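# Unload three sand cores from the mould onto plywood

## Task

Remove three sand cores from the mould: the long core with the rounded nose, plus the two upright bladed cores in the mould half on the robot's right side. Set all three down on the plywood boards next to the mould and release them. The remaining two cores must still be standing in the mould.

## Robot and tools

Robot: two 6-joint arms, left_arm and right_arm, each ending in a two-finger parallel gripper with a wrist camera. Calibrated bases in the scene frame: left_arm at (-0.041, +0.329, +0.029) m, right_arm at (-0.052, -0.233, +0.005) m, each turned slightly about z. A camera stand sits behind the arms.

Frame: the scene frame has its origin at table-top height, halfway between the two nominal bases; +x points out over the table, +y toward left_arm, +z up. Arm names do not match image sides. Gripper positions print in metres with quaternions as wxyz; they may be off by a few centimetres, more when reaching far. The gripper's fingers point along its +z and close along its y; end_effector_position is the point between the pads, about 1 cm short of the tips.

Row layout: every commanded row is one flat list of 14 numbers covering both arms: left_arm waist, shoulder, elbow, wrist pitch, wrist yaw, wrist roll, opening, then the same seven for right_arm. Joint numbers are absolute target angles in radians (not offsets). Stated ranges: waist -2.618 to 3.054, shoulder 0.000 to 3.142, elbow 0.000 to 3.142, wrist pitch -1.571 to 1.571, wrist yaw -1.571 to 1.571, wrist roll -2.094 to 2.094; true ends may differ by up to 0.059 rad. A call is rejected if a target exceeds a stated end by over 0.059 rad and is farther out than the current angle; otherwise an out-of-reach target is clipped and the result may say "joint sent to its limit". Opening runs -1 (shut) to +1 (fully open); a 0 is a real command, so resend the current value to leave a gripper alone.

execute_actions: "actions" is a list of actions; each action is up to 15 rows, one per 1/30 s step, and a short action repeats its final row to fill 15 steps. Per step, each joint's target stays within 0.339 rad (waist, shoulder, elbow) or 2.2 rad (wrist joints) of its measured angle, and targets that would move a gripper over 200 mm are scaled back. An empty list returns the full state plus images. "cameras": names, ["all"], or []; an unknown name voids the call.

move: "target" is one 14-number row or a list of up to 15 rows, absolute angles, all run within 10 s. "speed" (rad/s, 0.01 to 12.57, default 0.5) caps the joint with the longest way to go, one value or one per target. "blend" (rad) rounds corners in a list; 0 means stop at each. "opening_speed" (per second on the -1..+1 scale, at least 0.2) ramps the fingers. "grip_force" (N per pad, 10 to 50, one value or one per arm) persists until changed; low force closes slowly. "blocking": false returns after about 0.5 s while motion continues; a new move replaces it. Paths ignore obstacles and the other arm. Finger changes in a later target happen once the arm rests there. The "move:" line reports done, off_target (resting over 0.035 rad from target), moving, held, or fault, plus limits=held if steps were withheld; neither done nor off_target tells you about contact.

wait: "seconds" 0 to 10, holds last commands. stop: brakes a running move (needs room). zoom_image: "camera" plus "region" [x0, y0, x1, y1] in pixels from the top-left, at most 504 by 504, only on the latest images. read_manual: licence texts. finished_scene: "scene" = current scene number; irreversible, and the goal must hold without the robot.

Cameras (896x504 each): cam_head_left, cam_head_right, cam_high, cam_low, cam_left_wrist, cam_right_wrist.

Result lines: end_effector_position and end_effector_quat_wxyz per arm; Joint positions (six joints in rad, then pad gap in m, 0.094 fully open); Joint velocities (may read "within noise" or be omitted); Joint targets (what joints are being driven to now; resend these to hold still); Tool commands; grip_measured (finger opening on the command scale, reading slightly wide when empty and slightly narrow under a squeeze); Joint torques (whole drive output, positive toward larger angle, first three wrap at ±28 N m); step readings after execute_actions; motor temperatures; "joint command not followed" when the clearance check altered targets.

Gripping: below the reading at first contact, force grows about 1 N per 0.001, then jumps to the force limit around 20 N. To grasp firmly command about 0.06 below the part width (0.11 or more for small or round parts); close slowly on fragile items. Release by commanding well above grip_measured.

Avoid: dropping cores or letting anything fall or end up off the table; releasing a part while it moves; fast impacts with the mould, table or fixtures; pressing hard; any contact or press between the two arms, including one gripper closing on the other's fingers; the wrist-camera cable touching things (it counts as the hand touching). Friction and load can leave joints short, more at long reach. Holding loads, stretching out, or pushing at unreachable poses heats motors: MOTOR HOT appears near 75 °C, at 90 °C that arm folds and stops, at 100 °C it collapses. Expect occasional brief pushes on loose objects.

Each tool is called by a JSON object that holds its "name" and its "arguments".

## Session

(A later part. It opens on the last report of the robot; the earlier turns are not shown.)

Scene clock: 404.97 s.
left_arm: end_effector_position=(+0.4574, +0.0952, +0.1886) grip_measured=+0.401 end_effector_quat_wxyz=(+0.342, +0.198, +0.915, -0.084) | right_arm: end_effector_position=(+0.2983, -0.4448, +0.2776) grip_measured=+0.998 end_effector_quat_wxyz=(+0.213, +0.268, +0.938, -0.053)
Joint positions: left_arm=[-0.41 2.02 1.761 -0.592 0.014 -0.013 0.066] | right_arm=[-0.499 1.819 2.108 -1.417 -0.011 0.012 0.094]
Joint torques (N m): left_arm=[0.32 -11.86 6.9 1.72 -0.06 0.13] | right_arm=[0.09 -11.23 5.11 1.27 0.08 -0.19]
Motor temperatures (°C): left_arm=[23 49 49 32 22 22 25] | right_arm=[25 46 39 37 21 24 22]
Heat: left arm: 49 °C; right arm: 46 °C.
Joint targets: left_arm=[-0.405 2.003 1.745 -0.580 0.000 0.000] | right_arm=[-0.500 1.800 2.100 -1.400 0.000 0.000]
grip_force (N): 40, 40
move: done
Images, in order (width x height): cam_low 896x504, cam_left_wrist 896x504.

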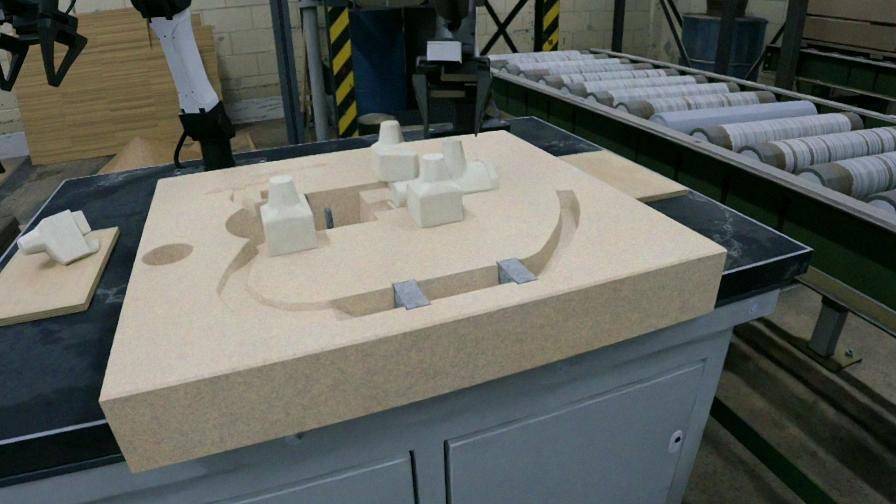

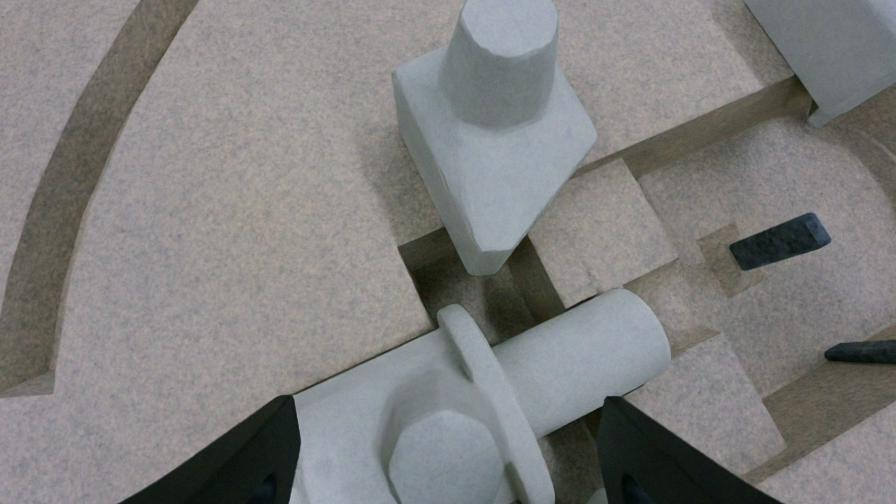

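{"name": "move", "arguments": {"target": [[-0.405,1.99,1.665,-0.51,0,0,0.4,-0.5,1.8,2.1,-1.4,0,0.0,1],[-0.405,1.99,1.59,-0.42,0,0,0.4,-0.5,1.8,2.1,-1.4,0,0.0,1]], "speed": 0.3, "blend": [0.04,0], "cameras": ["cam_left_wrist","cam_low"]}}

{"name": "zoom_image", "arguments": {"camera": "cam_low", "region": [350, 80, 550, 240]}}

Scene clock: 416.93 s.
left_arm: end_effector_position=(+0.4548, +0.0964, +0.1506) grip_measured=+0.401 end_effector_quat_wxyz=(+0.344, +0.197, +0.914, -0.085) | right_arm: end_effector_position=(+0.2983, -0.4448, +0.2776) grip_measured=+0.998 end_effector_quat_wxyz=(+0.213, +0.268, +0.938, -0.053)
Joint positions: left_arm=[-0.41 2.02 1.607 -0.433 0.014 -0.013 0.066] | right_arm=[-0.499 1.819 2.108 -1.417 -0.011 0.012 0.094]
Joint torques (N m): left_arm=[0.43 -12.9 6.75 1.75 -0.05 0.11] | right_arm=[0.14 -11.14 4.96 1.25 0.07 -0.18]
Motor temperatures (°C): left_arm=[23 54 48 33 22 22 25] | right_arm=[25 46 39 37 21 24 22]
Heat: left arm: 54 °C; right arm: 46 °C.
Joint targets: left_arm=[-0.405 1.990 1.590 -0.420 0.000 0.000] | right_arm=[-0.500 1.800 2.100 -1.400 0.000 0.000]
grip_force (N): 40, 40
move: done
Images, in order (width x height): cam_low 896x504, cam_left_wrist 896x504.

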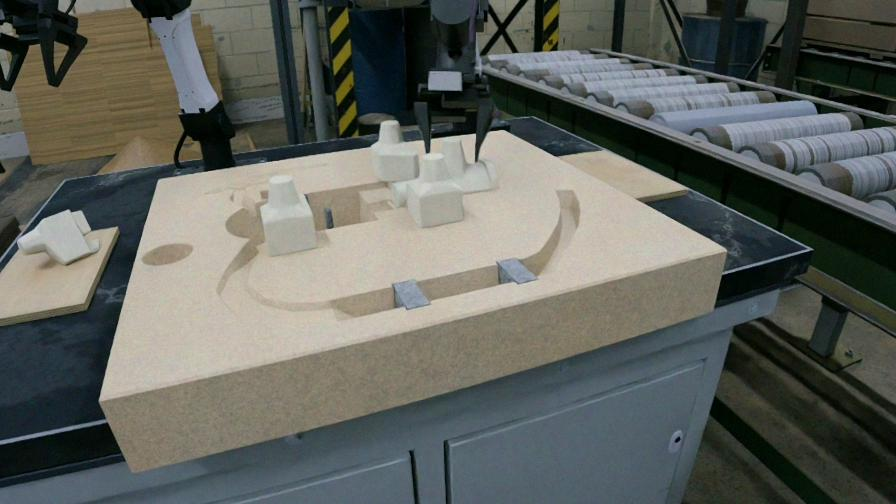

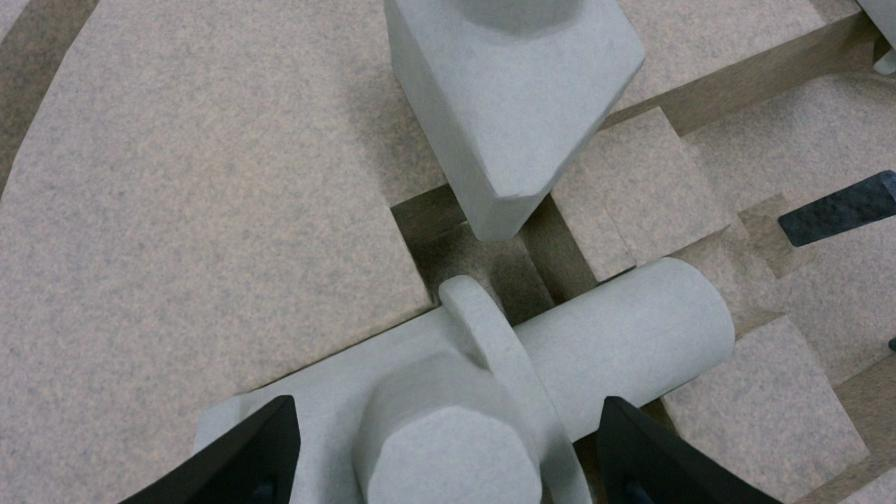

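Scaled by 2.520 from the camera's 896x504 image, which has a finer 1280x720 frame.

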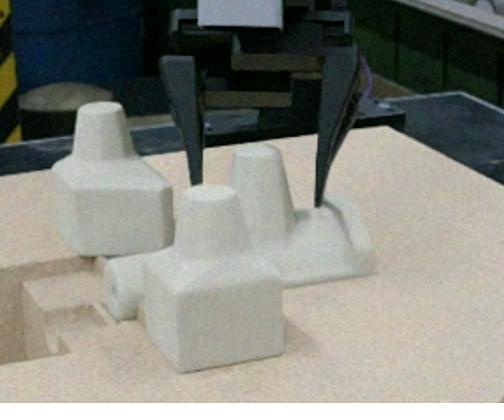

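{"name": "move", "arguments": {"target": [-0.405,1.99,1.59,-0.42,0,0,-0.7,-0.5,1.8,2.1,-1.4,0,0.0,1], "grip_force": 45, "opening_speed": 0.4, "cameras": ["cam_left_wrist","cam_low"]}}

{"name": "zoom_image", "arguments": {"camera": "cam_low", "region": [350, 80, 550, 240]}}

Scene clock: 424.27 s.
left_arm: end_effector_position=(+0.4558, +0.0967, +0.1517) grip_measured=-0.202 end_effector_quat_wxyz=(+0.346, +0.197, +0.913, -0.085) | right_arm: end_effector_position=(+0.2983, -0.4448, +0.2776) grip_measured=+0.998 end_effector_quat_wxyz=(+0.213, +0.268, +0.938, -0.053)
Joint positions: left_arm=[-0.409 2.02 1.607 -0.429 0.014 -0.012 0.037] | right_arm=[-0.499 1.819 2.108 -1.417 -0.011 0.012 0.094]
Joint torques (N m): left_arm=[0.25 -12.86 6.76 1.7 -0.06 0.12] | right_arm=[0.12 -11.1 5.03 1.25 0.11 -0.19]
Motor temperatures (°C): left_arm=[23 57 48 34 22 22 25] | right_arm=[25 45 38 37 21 24 22]
Heat: left arm: 57 °C; right arm: 45 °C.
Joint targets: left_arm=[-0.405 1.990 1.590 -0.420 0.000 0.000] | right_arm=[-0.500 1.800 2.100 -1.400 0.000 0.000]
grip_force (N): 45, 45
move: done
Images, in order (width x height): cam_low 896x504, cam_left_wrist 896x504.

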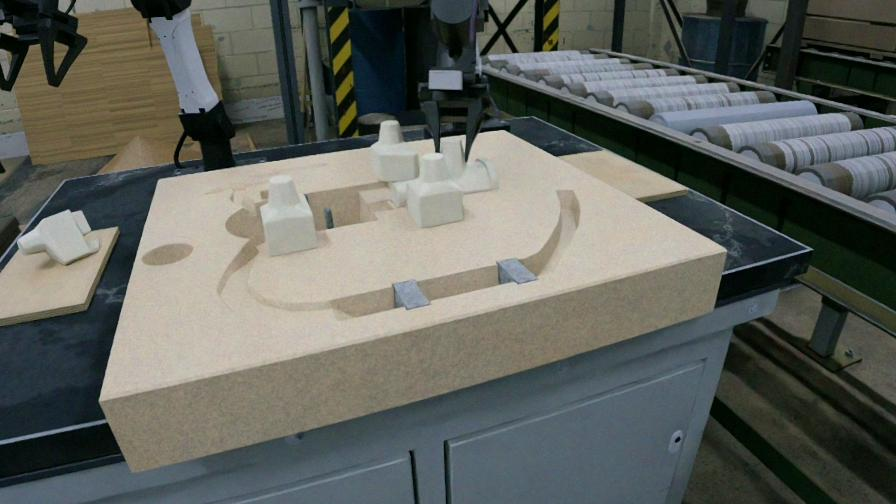

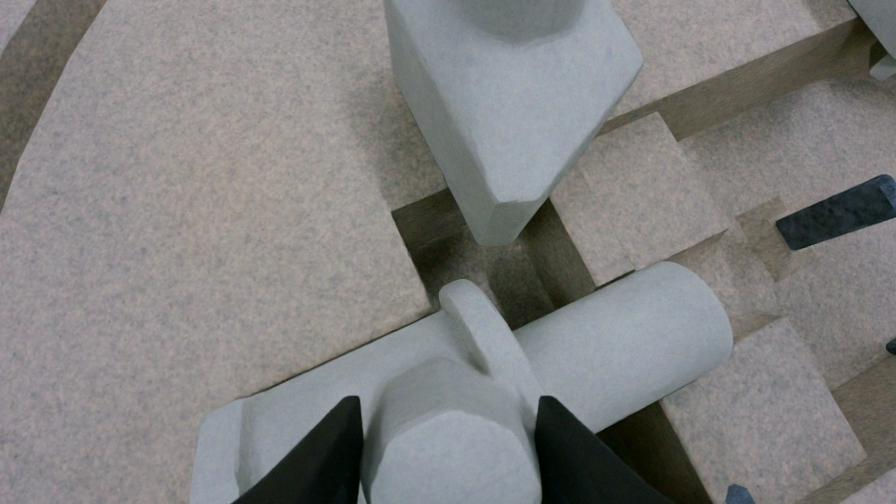

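Scaled by 2.520 from the camera's 896x504 image, which has a finer 1280x720 frame.

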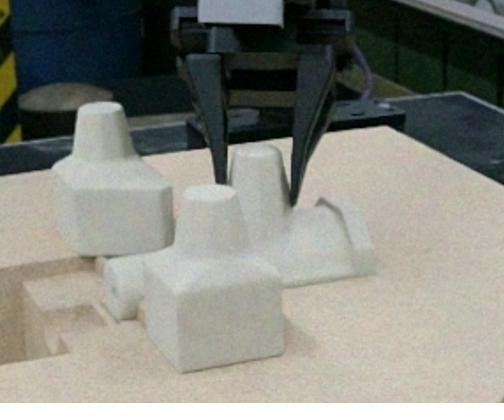

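{"name": "move", "arguments": {"target": [[-0.405,2.005,1.77,-0.575,0,0,-0.7,-0.5,1.8,2.1,-1.4,0,0.0,1],[-0.405,2.015,1.99,-0.77,0,0,-0.7,-0.5,1.8,2.1,-1.4,0,0.0,1]], "speed": 0.15, "blend": [0.03,0], "cameras": ["cam_left_wrist","cam_low","cam_high"]}}

{"name": "zoom_image", "arguments": {"camera": "cam_low", "region": [350, 40, 550, 240]}}

Scene clock: 430.63 s.
left_arm: end_effector_position=(+0.4527, +0.1046, +0.1670) grip_measured=-0.219 end_effector_quat_wxyz=(+0.280, +0.197, +0.937, -0.067) | right_arm: end_effector_position=(+0.2983, -0.4448, +0.2776) grip_measured=+0.998 end_effector_quat_wxyz=(+0.213, +0.268, +0.938, -0.053)
Joint positions: left_arm=[-0.399 2.1 1.875 -0.762 0.012 -0.011 0.037] | right_arm=[-0.499 1.819 2.108 -1.417 -0.011 0.012 0.094]
Joint torques (N m): left_arm=[-0.73 -18.1 18.69 1.31 -0.02 0.1] | right_arm=[0.21 -11.06 5.15 1.24 0.1 -0.17]
Motor temperatures (°C): left_arm=[23 60 49 34 22 22 25] | right_arm=[25 45 38 37 21 24 22]
Heat: left arm: 60 °C; right arm: 45 °C.
Joint targets: left_arm=[-0.405 2.015 1.990 -0.770 0.000 0.000] | right_arm=[-0.500 1.800 2.100 -1.400 0.000 0.000]
grip_force (N): 45, 45
move: off_target (left_arm); left_arm: the elbow is farthest, 0.115 rad from its target
Images, in order (width x height): cam_high 896x504, cam_low 896x504, cam_left_wrist 896x504.

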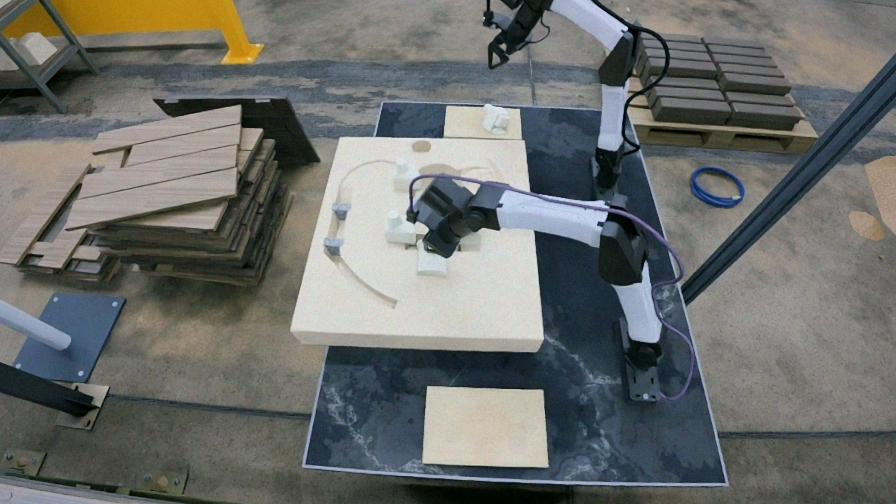

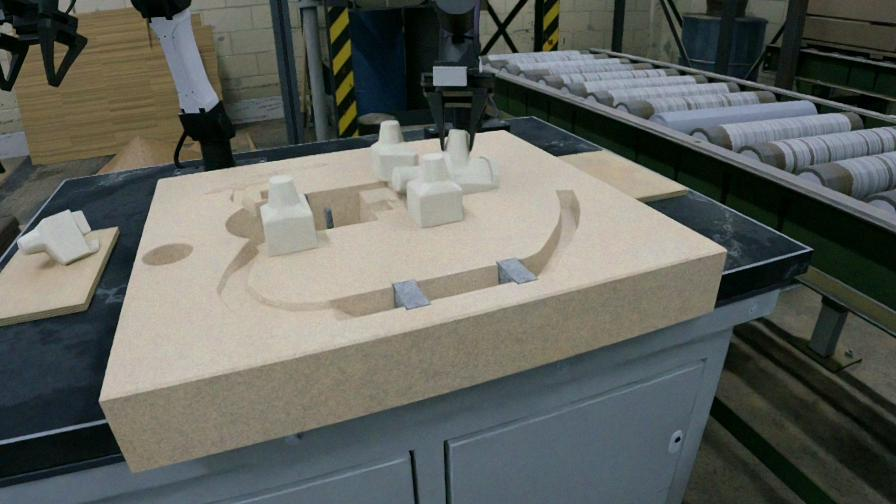

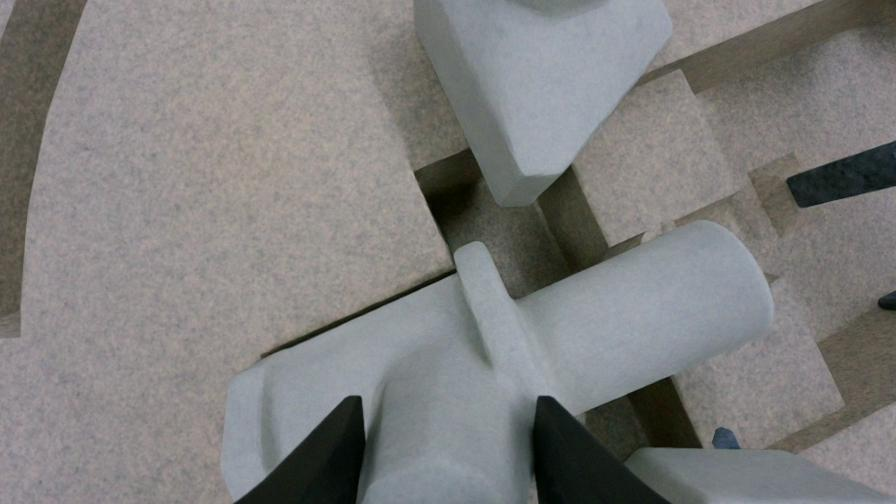

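Scaled by 2.520 from the camera's 896x504 image, which has a finer 1280x720 frame.

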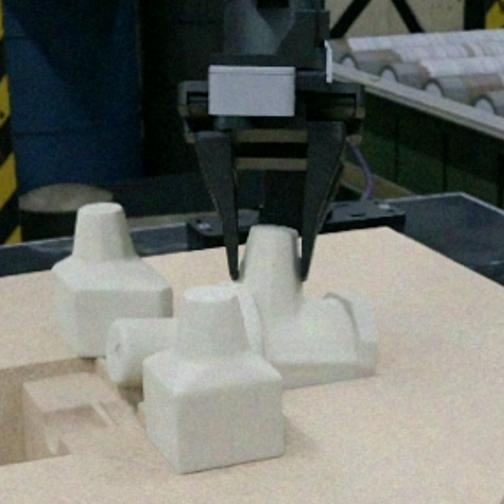

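{"name": "move", "arguments": {"target": [-0.405,1.98,2.06,-0.72,0,0,-0.7,-0.5,1.8,2.1,-1.4,0,0.0,1], "speed": 0.15, "cameras": ["cam_left_wrist","cam_low"]}}

{"name": "zoom_image", "arguments": {"camera": "cam_low", "region": [350, 40, 550, 240]}}

Scene clock: 436.17 s.
left_arm: end_effector_position=(+0.4594, +0.0991, +0.2501) grip_measured=-0.265 end_effector_quat_wxyz=(+0.352, +0.195, +0.912, -0.083) | right_arm: end_effector_position=(+0.2983, -0.4448, +0.2776) grip_measured=+0.998 end_effector_quat_wxyz=(+0.213, +0.268, +0.938, -0.053)
Joint positions: left_arm=[-0.403 2.03 2.008 -0.809 0.011 -0.01 0.035] | right_arm=[-0.499 1.819 2.108 -1.417 -0.011 0.012 0.094]
Joint torques (N m): left_arm=[-0.34 -14.68 12.96 2.49 -0.01 0.1] | right_arm=[0.14 -11.1 5.08 1.28 0.09 -0.18]
Motor temperatures (°C): left_arm=[23 64 54 34 22 22 26] | right_arm=[25 45 38 37 21 24 22]
Heat: left arm: 64 °C; right arm: 45 °C.
Joint targets: left_arm=[-0.405 1.980 2.060 -0.720 0.000 0.000] | right_arm=[-0.500 1.800 2.100 -1.400 0.000 0.000]
grip_force (N): 45, 45
move: off_target (left_arm); left_arm: the wrist pitch is farthest, 0.089 rad from its target
Images, in order (width x height): cam_low 896x504, cam_left_wrist 896x504.

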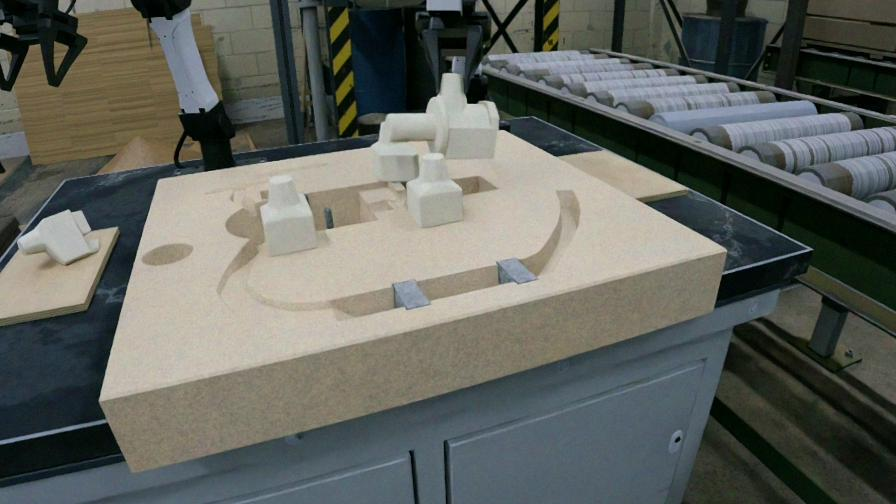

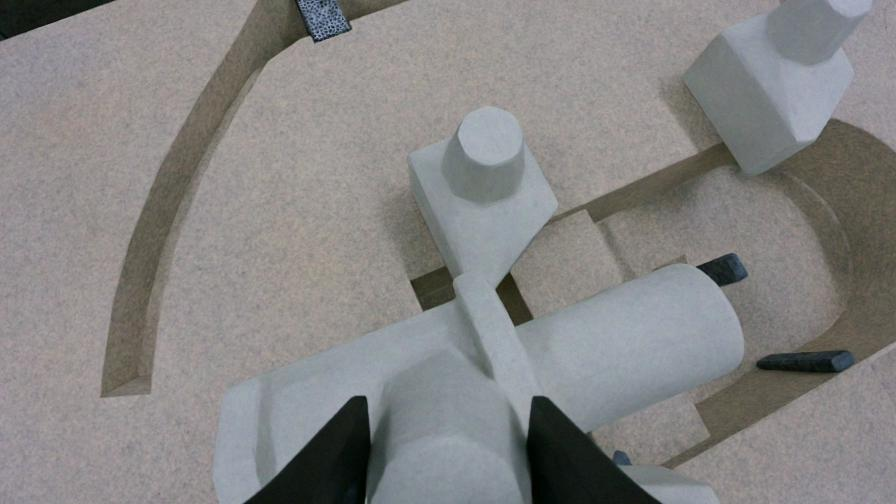

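Scaled by 2.520 from the camera's 896x504 image, which has a finer 1280x720 frame.

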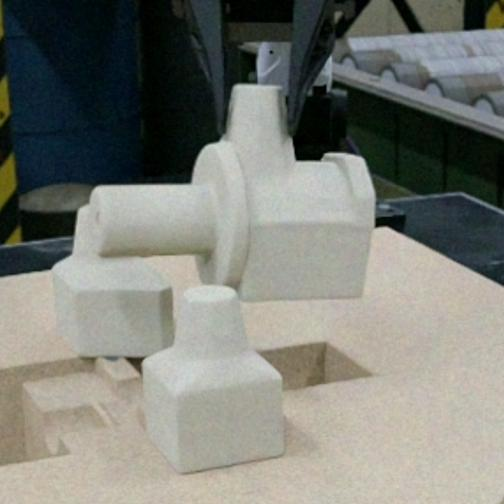

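{"name": "move", "arguments": {"target": [[0.378,1.98,2.07,-0.72,0,0,-0.8,-0.5,1.8,2.1,-1.4,0,0.0,1],[0.378,1.44,1.38,-0.66,0,0,-0.8,-0.5,1.8,2.1,-1.4,0,0.0,1]], "speed": [0.5,0.4], "grip_force": 50, "blend": [0.05,0], "cameras": ["cam_left_wrist","cam_low","cam_high","cam_head_left","cam_head_right"]}}

Scene clock: 454.43 s.
left_arm: end_effector_position=(+0.3409, +0.4717, +0.2452) grip_measured=-0.269 end_effector_quat_wxyz=(+0.334, -0.172, +0.925, +0.061) | right_arm: end_effector_position=(+0.2983, -0.4448, +0.2776) grip_measured=+0.998 end_effector_quat_wxyz=(+0.213, +0.268, +0.938, -0.053)
Joint positions: left_arm=[0.38 1.491 1.372 -0.758 -0.005 -0.01 0.034] | right_arm=[-0.499 1.819 2.108 -1.417 -0.011 0.012 0.094]
Joint torques (N m): left_arm=[-0.28 -10.36 9.02 2.53 0.15 0.11] | right_arm=[0.09 -11.19 5.01 1.26 0.08 -0.18]
Motor temperatures (°C): left_arm=[23 69 53 40 22 22 26] | right_arm=[25 45 37 37 21 24 22]
Heat: left arm: 69 °C; right arm: 45 °C.
Joint targets: left_arm=[0.378 1.440 1.380 -0.660 0.000 0.000] | right_arm=[-0.500 1.800 2.100 -1.400 0.000 0.000]
move: off_target (left_arm); left_arm: the wrist pitch is farthest, 0.098 rad from its target
Images, in order (width x height): cam_head_left 896x504, cam_head_right 896x504, cam_high 896x504, cam_low 896x504, cam_left_wrist 896x504.

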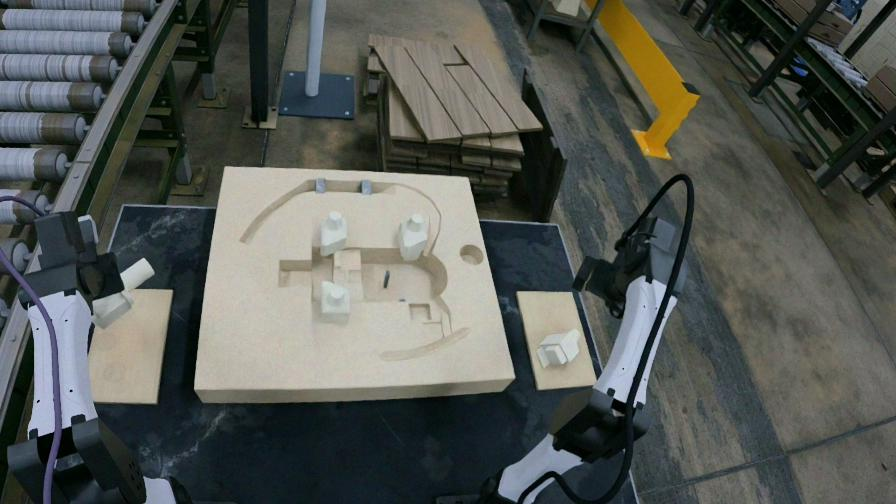

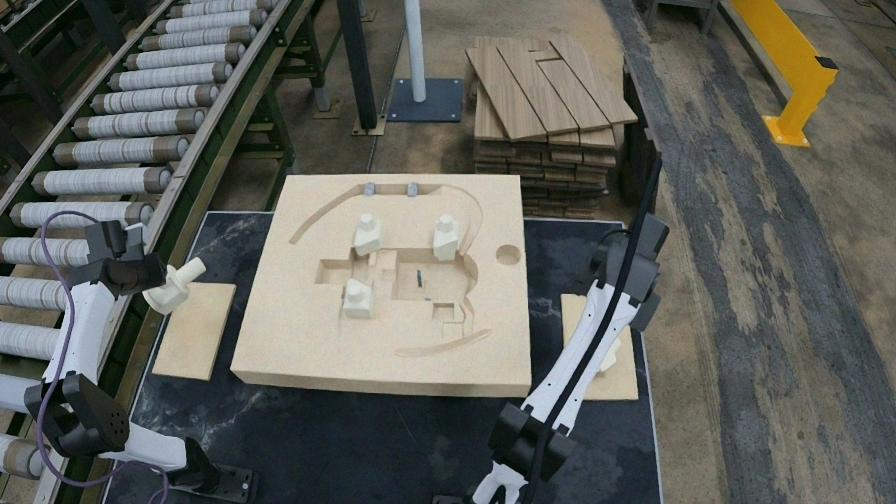

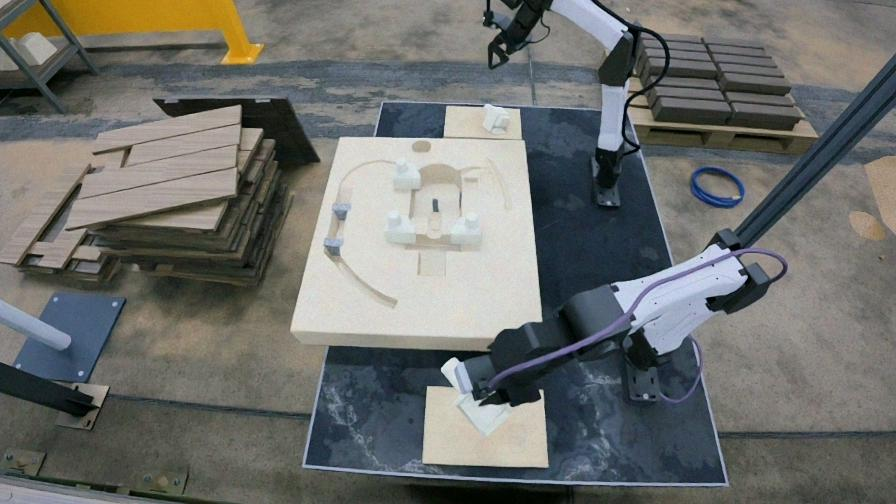

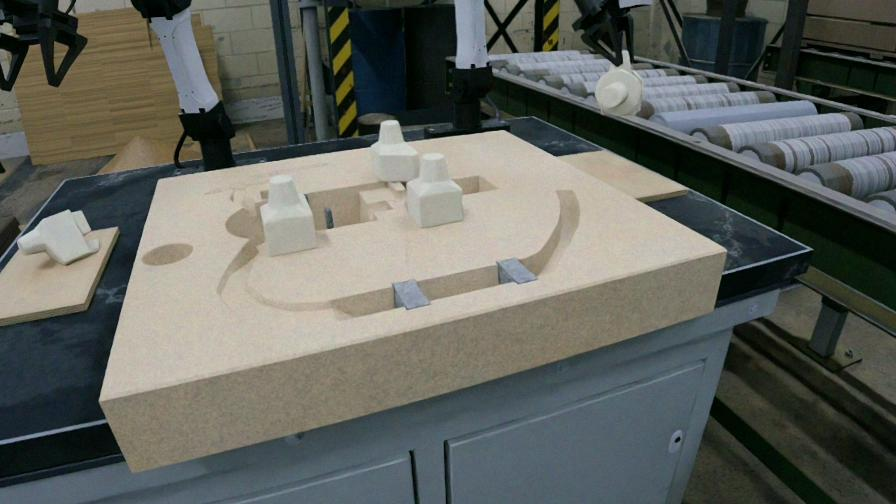

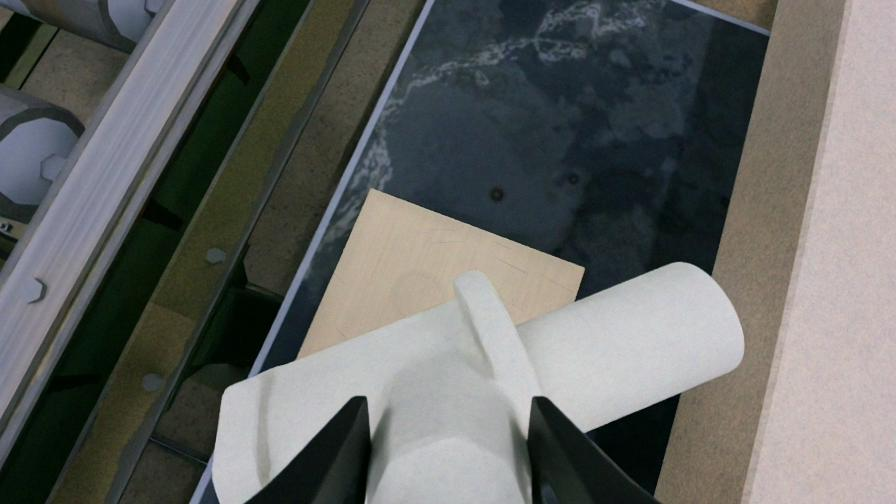

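{"name": "move", "arguments": {"target": [[0.378,1.43,1.18,-0.48,0,0,-0.8,-0.5,1.8,2.1,-1.4,0,0.0,1],[0.378,1.43,1.075,-0.37,0,0,-0.8,-0.5,1.8,2.1,-1.4,0,0.0,1],[0.378,1.455,0.985,-0.26,0,0,-0.8,-0.5,1.8,2.1,-1.4,0,0.0,1]], "speed": 0.2, "blend": [0.03,0.03,0], "cameras": ["cam_left_wrist","cam_low","cam_high","cam_head_right"]}}

{"name": "zoom_image", "arguments": {"camera": "cam_high", "region": [380, 320, 600, 500]}}

{"name": "zoom_image", "arguments": {"camera": "cam_low", "region": [520, 40, 760, 240]}}

Scene clock: 468.33 s.
left_arm: end_effector_position=(+0.3335, +0.4690, +0.1490) grip_measured=-0.269 end_effector_quat_wxyz=(+0.337, -0.172, +0.923, +0.061) | right_arm: end_effector_position=(+0.2983, -0.4448, +0.2776) grip_measured=+0.998 end_effector_quat_wxyz=(+0.213, +0.268, +0.938, -0.053)
Joint positions: left_arm=[0.38 1.483 0.977 -0.364 -0.005 -0.01 0.034] | right_arm=[-0.499 1.819 2.108 -1.417 -0.011 0.012 0.094]
Joint torques (N m): left_arm=[-0.31 -8.14 8.84 2.59 0.12 0.11] | right_arm=[0.17 -11.11 5.15 1.25 0.09 -0.21]
Motor temperatures (°C): left_arm=[23 63 53 40 22 22 27] | right_arm=[25 45 37 37 21 24 22]
Heat: left arm: 63 °C; right arm: 45 °C.
Joint targets: left_arm=[0.378 1.455 0.985 -0.260 0.000 0.000] | right_arm=[-0.500 1.800 2.100 -1.400 0.000 0.000]
move: off_target (left_arm); left_arm: the wrist pitch is farthest, 0.104 rad from its target
Images, in order (width x height): cam_head_right 896x504, cam_high 896x504, cam_low 896x504, cam_left_wrist 896x504.

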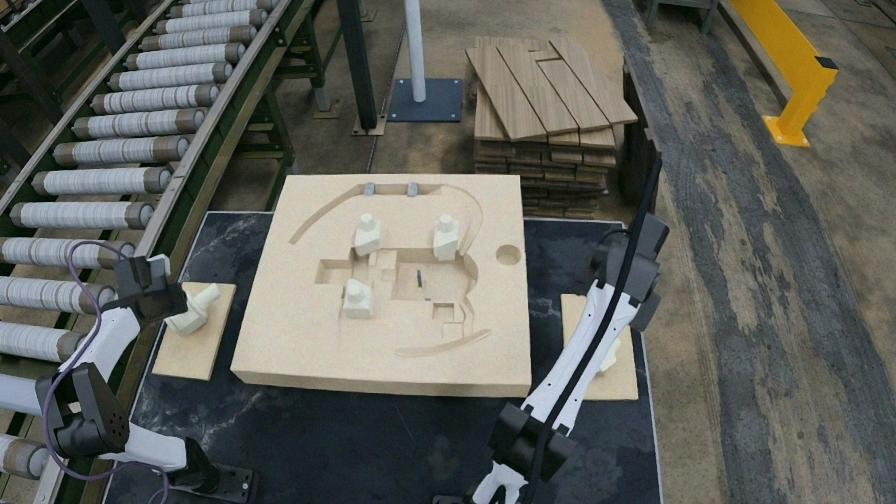

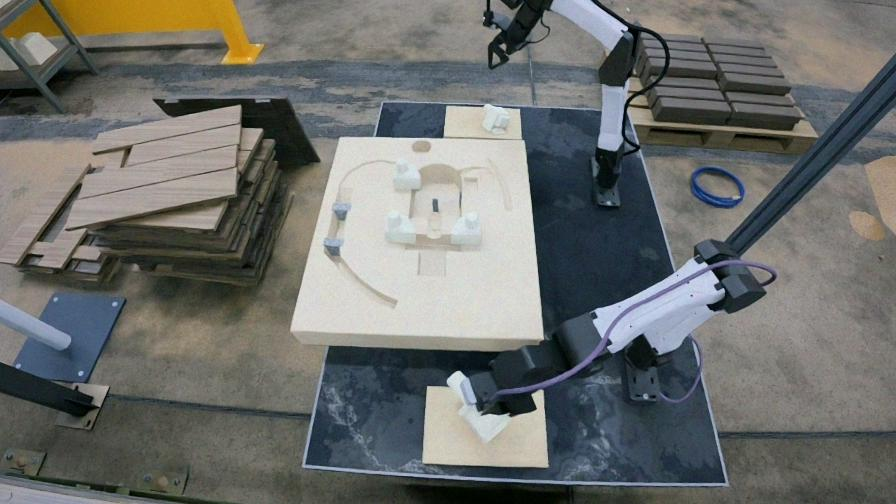

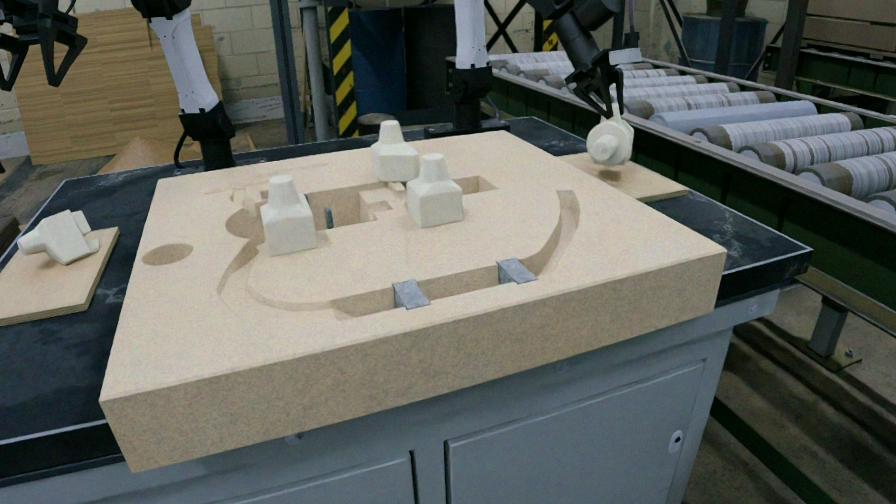

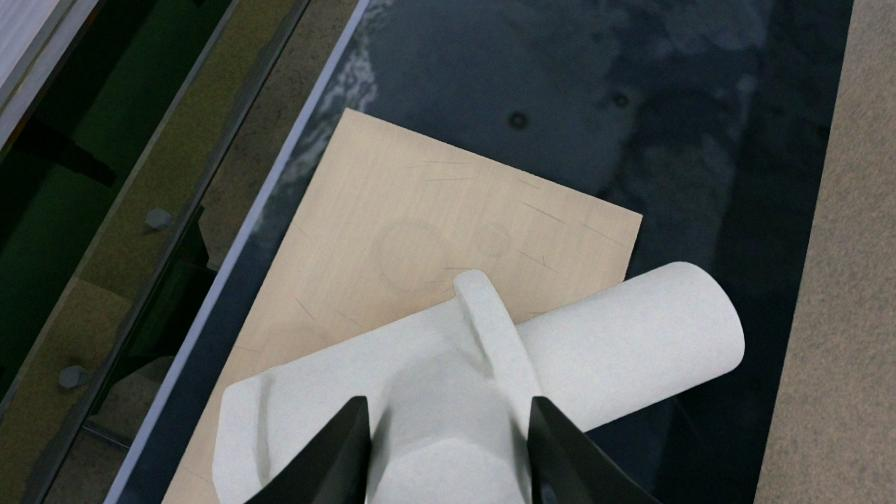

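Scaled by 2.291 from the camera's 896x504 image, which has a finer 1280x720 frame.

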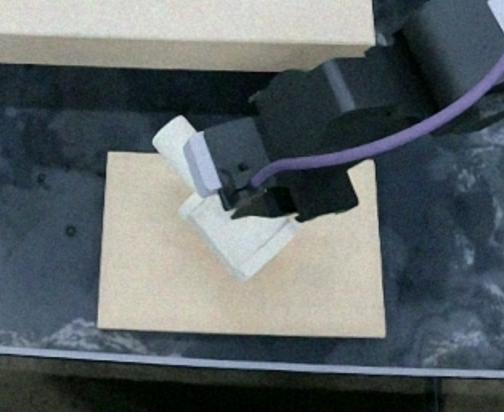

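Scaled by 2.100 from the camera's 896x504 image, which has a finer 1280x720 frame.

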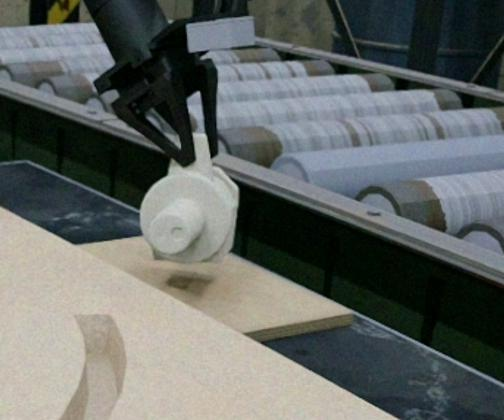

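{"name": "move", "arguments": {"target": [0.378,1.46,0.935,-0.21,0,0,-0.8,-0.5,1.8,2.1,-1.4,0,0.0,1], "speed": 0.1, "cameras": ["cam_low"]}}

{"name": "zoom_image", "arguments": {"camera": "cam_low", "region": [520, 40, 760, 240]}}

Scene clock: 474.73 s.
left_arm: end_effector_position=(+0.3303, +0.4678, +0.1372) grip_measured=-0.269 end_effector_quat_wxyz=(+0.338, -0.172, +0.923, +0.061) | right_arm: end_effector_position=(+0.2983, -0.4448, +0.2776) grip_measured=+0.998 end_effector_quat_wxyz=(+0.213, +0.268, +0.938, -0.053)
Joint positions: left_arm=[0.38 1.483 0.927 -0.314 -0.005 -0.01 0.034] | right_arm=[-0.499 1.819 2.108 -1.417 -0.011 0.012 0.094]
Joint torques (N m): left_arm=[-0.35 -7.69 8.72 2.59 0.14 0.09] | right_arm=[0.16 -11.15 5 1.29 0.11 -0.15]
Motor temperatures (°C): left_arm=[23 60 52 42 22 22 27] | right_arm=[25 45 37 37 21 24 22]
Heat: left arm: 60 °C; right arm: 45 °C.
Joint targets: left_arm=[0.378 1.460 0.935 -0.210 0.000 0.000] | right_arm=[-0.500 1.800 2.100 -1.400 0.000 0.000]
move: off_target (left_arm); left_arm: the wrist pitch is farthest, 0.104 rad from its target
Images, in order (width x height): cam_low 896x504.

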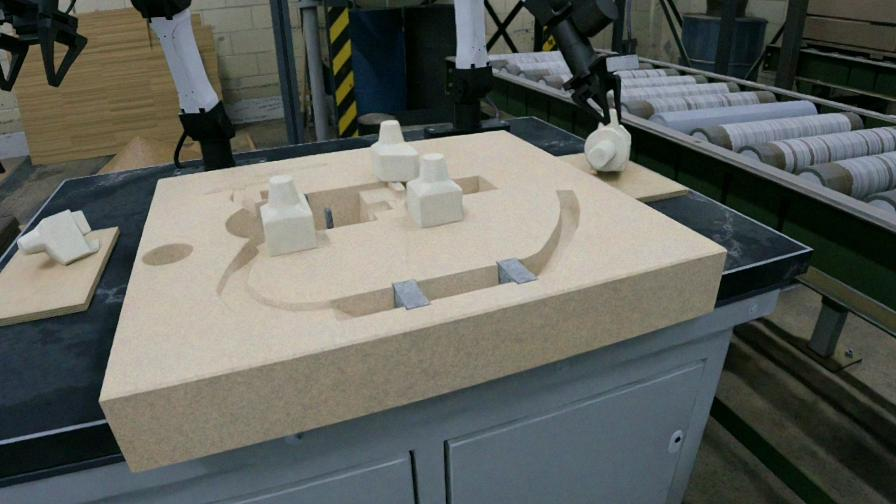

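Scaled by 2.100 from the camera's 896x504 image, which has a finer 1280x720 frame.

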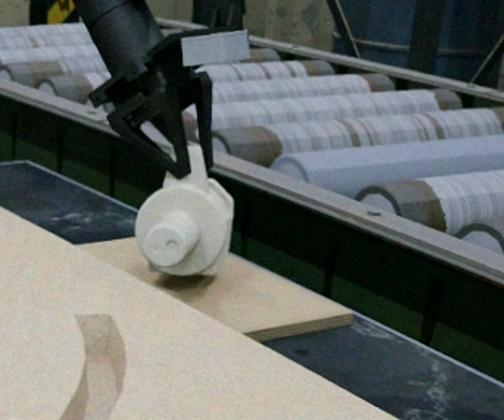

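{"name": "move", "arguments": {"target": [0.378,1.465,0.91,-0.185,0,0,-0.8,-0.5,1.8,2.1,-1.4,0,0.0,1], "speed": 0.08, "cameras": ["cam_low"]}}

{"name": "zoom_image", "arguments": {"camera": "cam_low", "region": [520, 40, 760, 240]}}

Scene clock: 481.33 s.
left_arm: end_effector_position=(+0.3283, +0.4670, +0.1312) grip_measured=-0.269 end_effector_quat_wxyz=(+0.337, -0.172, +0.923, +0.061) | right_arm: end_effector_position=(+0.2983, -0.4448, +0.2776) grip_measured=+0.998 end_effector_quat_wxyz=(+0.213, +0.268, +0.938, -0.053)
Joint positions: left_arm=[0.38 1.483 0.903 -0.29 -0.005 -0.01 0.034] | right_arm=[-0.499 1.819 2.108 -1.417 -0.011 0.012 0.094]
Joint torques (N m): left_arm=[-0.27 -7.21 8.47 2.59 0.13 0.11] | right_arm=[0.16 -11.17 4.96 1.29 0.08 -0.2]
Motor temperatures (°C): left_arm=[23 58 52 43 22 22 27] | right_arm=[25 45 37 37 21 24 22]
Heat: left arm: 58 °C; right arm: 45 °C.
Joint targets: left_arm=[0.378 1.465 0.910 -0.185 0.000 0.000] | right_arm=[-0.500 1.800 2.100 -1.400 0.000 0.000]
move: off_target (left_arm); left_arm: the wrist pitch is farthest, 0.105 rad from its target
Images, in order (width x height): cam_low 896x504.

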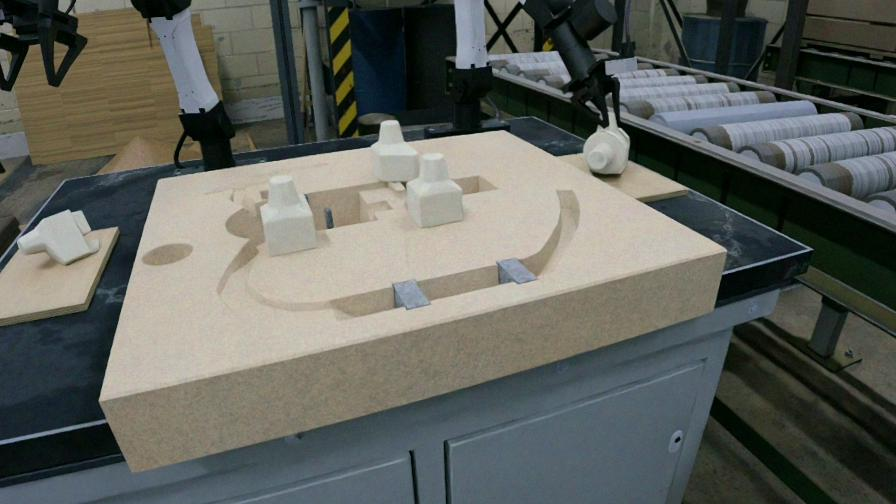

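Scaled by 2.100 from the camera's 896x504 image, which has a finer 1280x720 frame.

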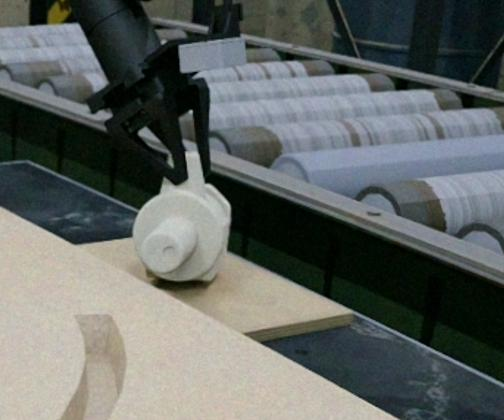

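{"name": "move", "arguments": {"target": [0.378,1.47,0.885,-0.175,0,0,-0.8,-0.5,1.8,2.1,-1.4,0,0.0,1], "speed": 0.08, "cameras": ["cam_low"]}}

{"name": "zoom_image", "arguments": {"camera": "cam_low", "region": [560, 90, 680, 190]}}

Scene clock: 485.27 s.
left_arm: end_effector_position=(+0.3263, +0.4663, +0.1260) grip_measured=-0.269 end_effector_quat_wxyz=(+0.337, -0.172, +0.924, +0.061) | right_arm: end_effector_position=(+0.2983, -0.4448, +0.2776) grip_measured=+0.998 end_effector_quat_wxyz=(+0.213, +0.268, +0.938, -0.053)
Joint positions: left_arm=[0.38 1.483 0.882 -0.271 -0.005 -0.01 0.034] | right_arm=[-0.499 1.819 2.108 -1.417 -0.011 0.012 0.094]
Joint torques (N m): left_arm=[-0.25 -6.74 8.31 2.54 0.13 0.08] | right_arm=[0.24 -11 5.12 1.28 0.13 -0.13]
Motor temperatures (°C): left_arm=[23 56 51 43 22 22 27] | right_arm=[25 45 37 37 21 24 22]
Heat: left arm: 56 °C; right arm: 45 °C.
Joint targets: left_arm=[0.378 1.470 0.885 -0.175 0.000 0.000] | right_arm=[-0.500 1.800 2.100 -1.400 0.000 0.000]
move: off_target (left_arm); left_arm: the wrist pitch is farthest, 0.096 rad from its target
Images, in order (width x height): cam_low 896x504.

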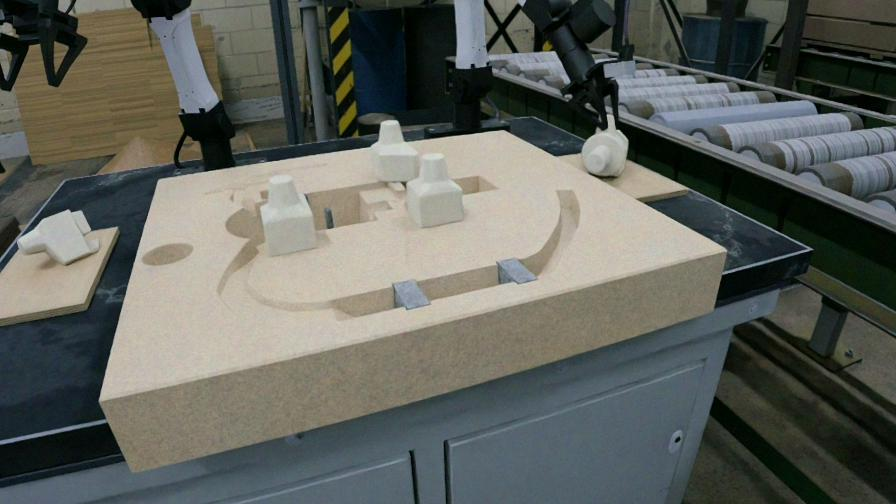

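Scaled by 4.200 from the camera's 896x504 image, which has a finer 1280x720 frame.

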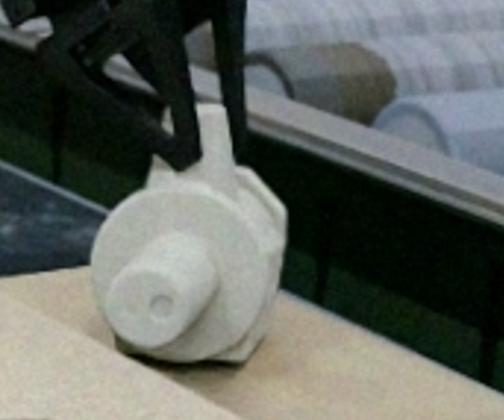

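{"name": "move", "arguments": {"target": [0.378,1.475,0.86,-0.16,0,0,-0.8,-0.5,1.8,2.1,-1.4,0,0.0,1], "speed": 0.08, "cameras": ["cam_low"]}}

{"name": "zoom_image", "arguments": {"camera": "cam_low", "region": [560, 90, 680, 190]}}

Scene clock: 489.00 s.
left_arm: end_effector_position=(+0.3281, +0.4670, +0.1247) grip_measured=-0.270 end_effector_quat_wxyz=(+0.346, -0.172, +0.920, +0.063) | right_arm: end_effector_position=(+0.2983, -0.4448, +0.2776) grip_measured=+0.998 end_effector_quat_wxyz=(+0.213, +0.268, +0.938, -0.053)
Joint positions: left_arm=[0.38 1.483 0.863 -0.233 -0.005 -0.01 0.034] | right_arm=[-0.499 1.819 2.108 -1.417 -0.011 0.012 0.094]
Joint torques (N m): left_arm=[-0.31 -6.27 7.57 2.3 0.13 0.11] | right_arm=[0.18 -11.21 5.19 1.27 0.13 -0.21]
Motor temperatures (°C): left_arm=[23 55 51 44 22 22 27] | right_arm=[25 45 37 37 21 24 22]
Heat: left arm: 55 °C; right arm: 45 °C.
Joint targets: left_arm=[0.378 1.475 0.860 -0.160 0.000 0.000] | right_arm=[-0.500 1.800 2.100 -1.400 0.000 0.000]
move: off_target (left_arm); left_arm: the wrist pitch is farthest, 0.073 rad from its target
Images, in order (width x height): cam_low 896x504.

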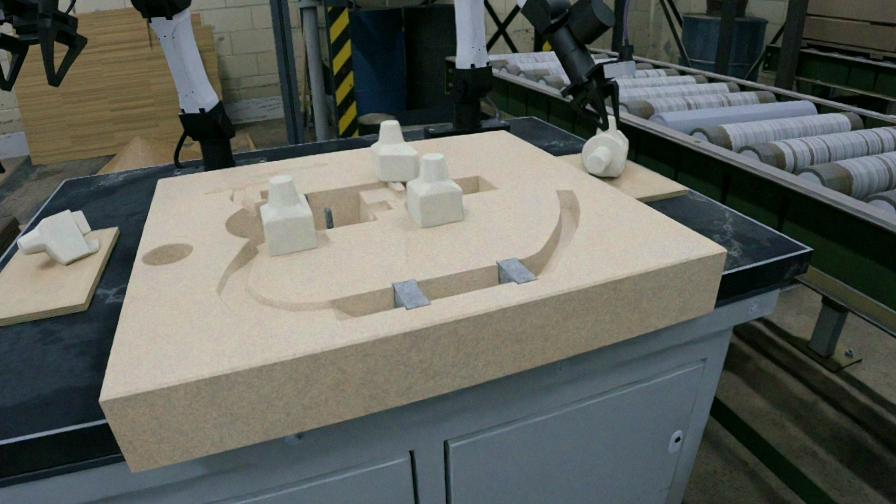

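Scaled by 4.200 from the camera's 896x504 image, which has a finer 1280x720 frame.

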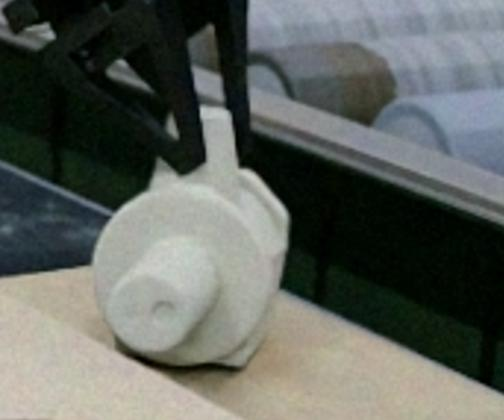

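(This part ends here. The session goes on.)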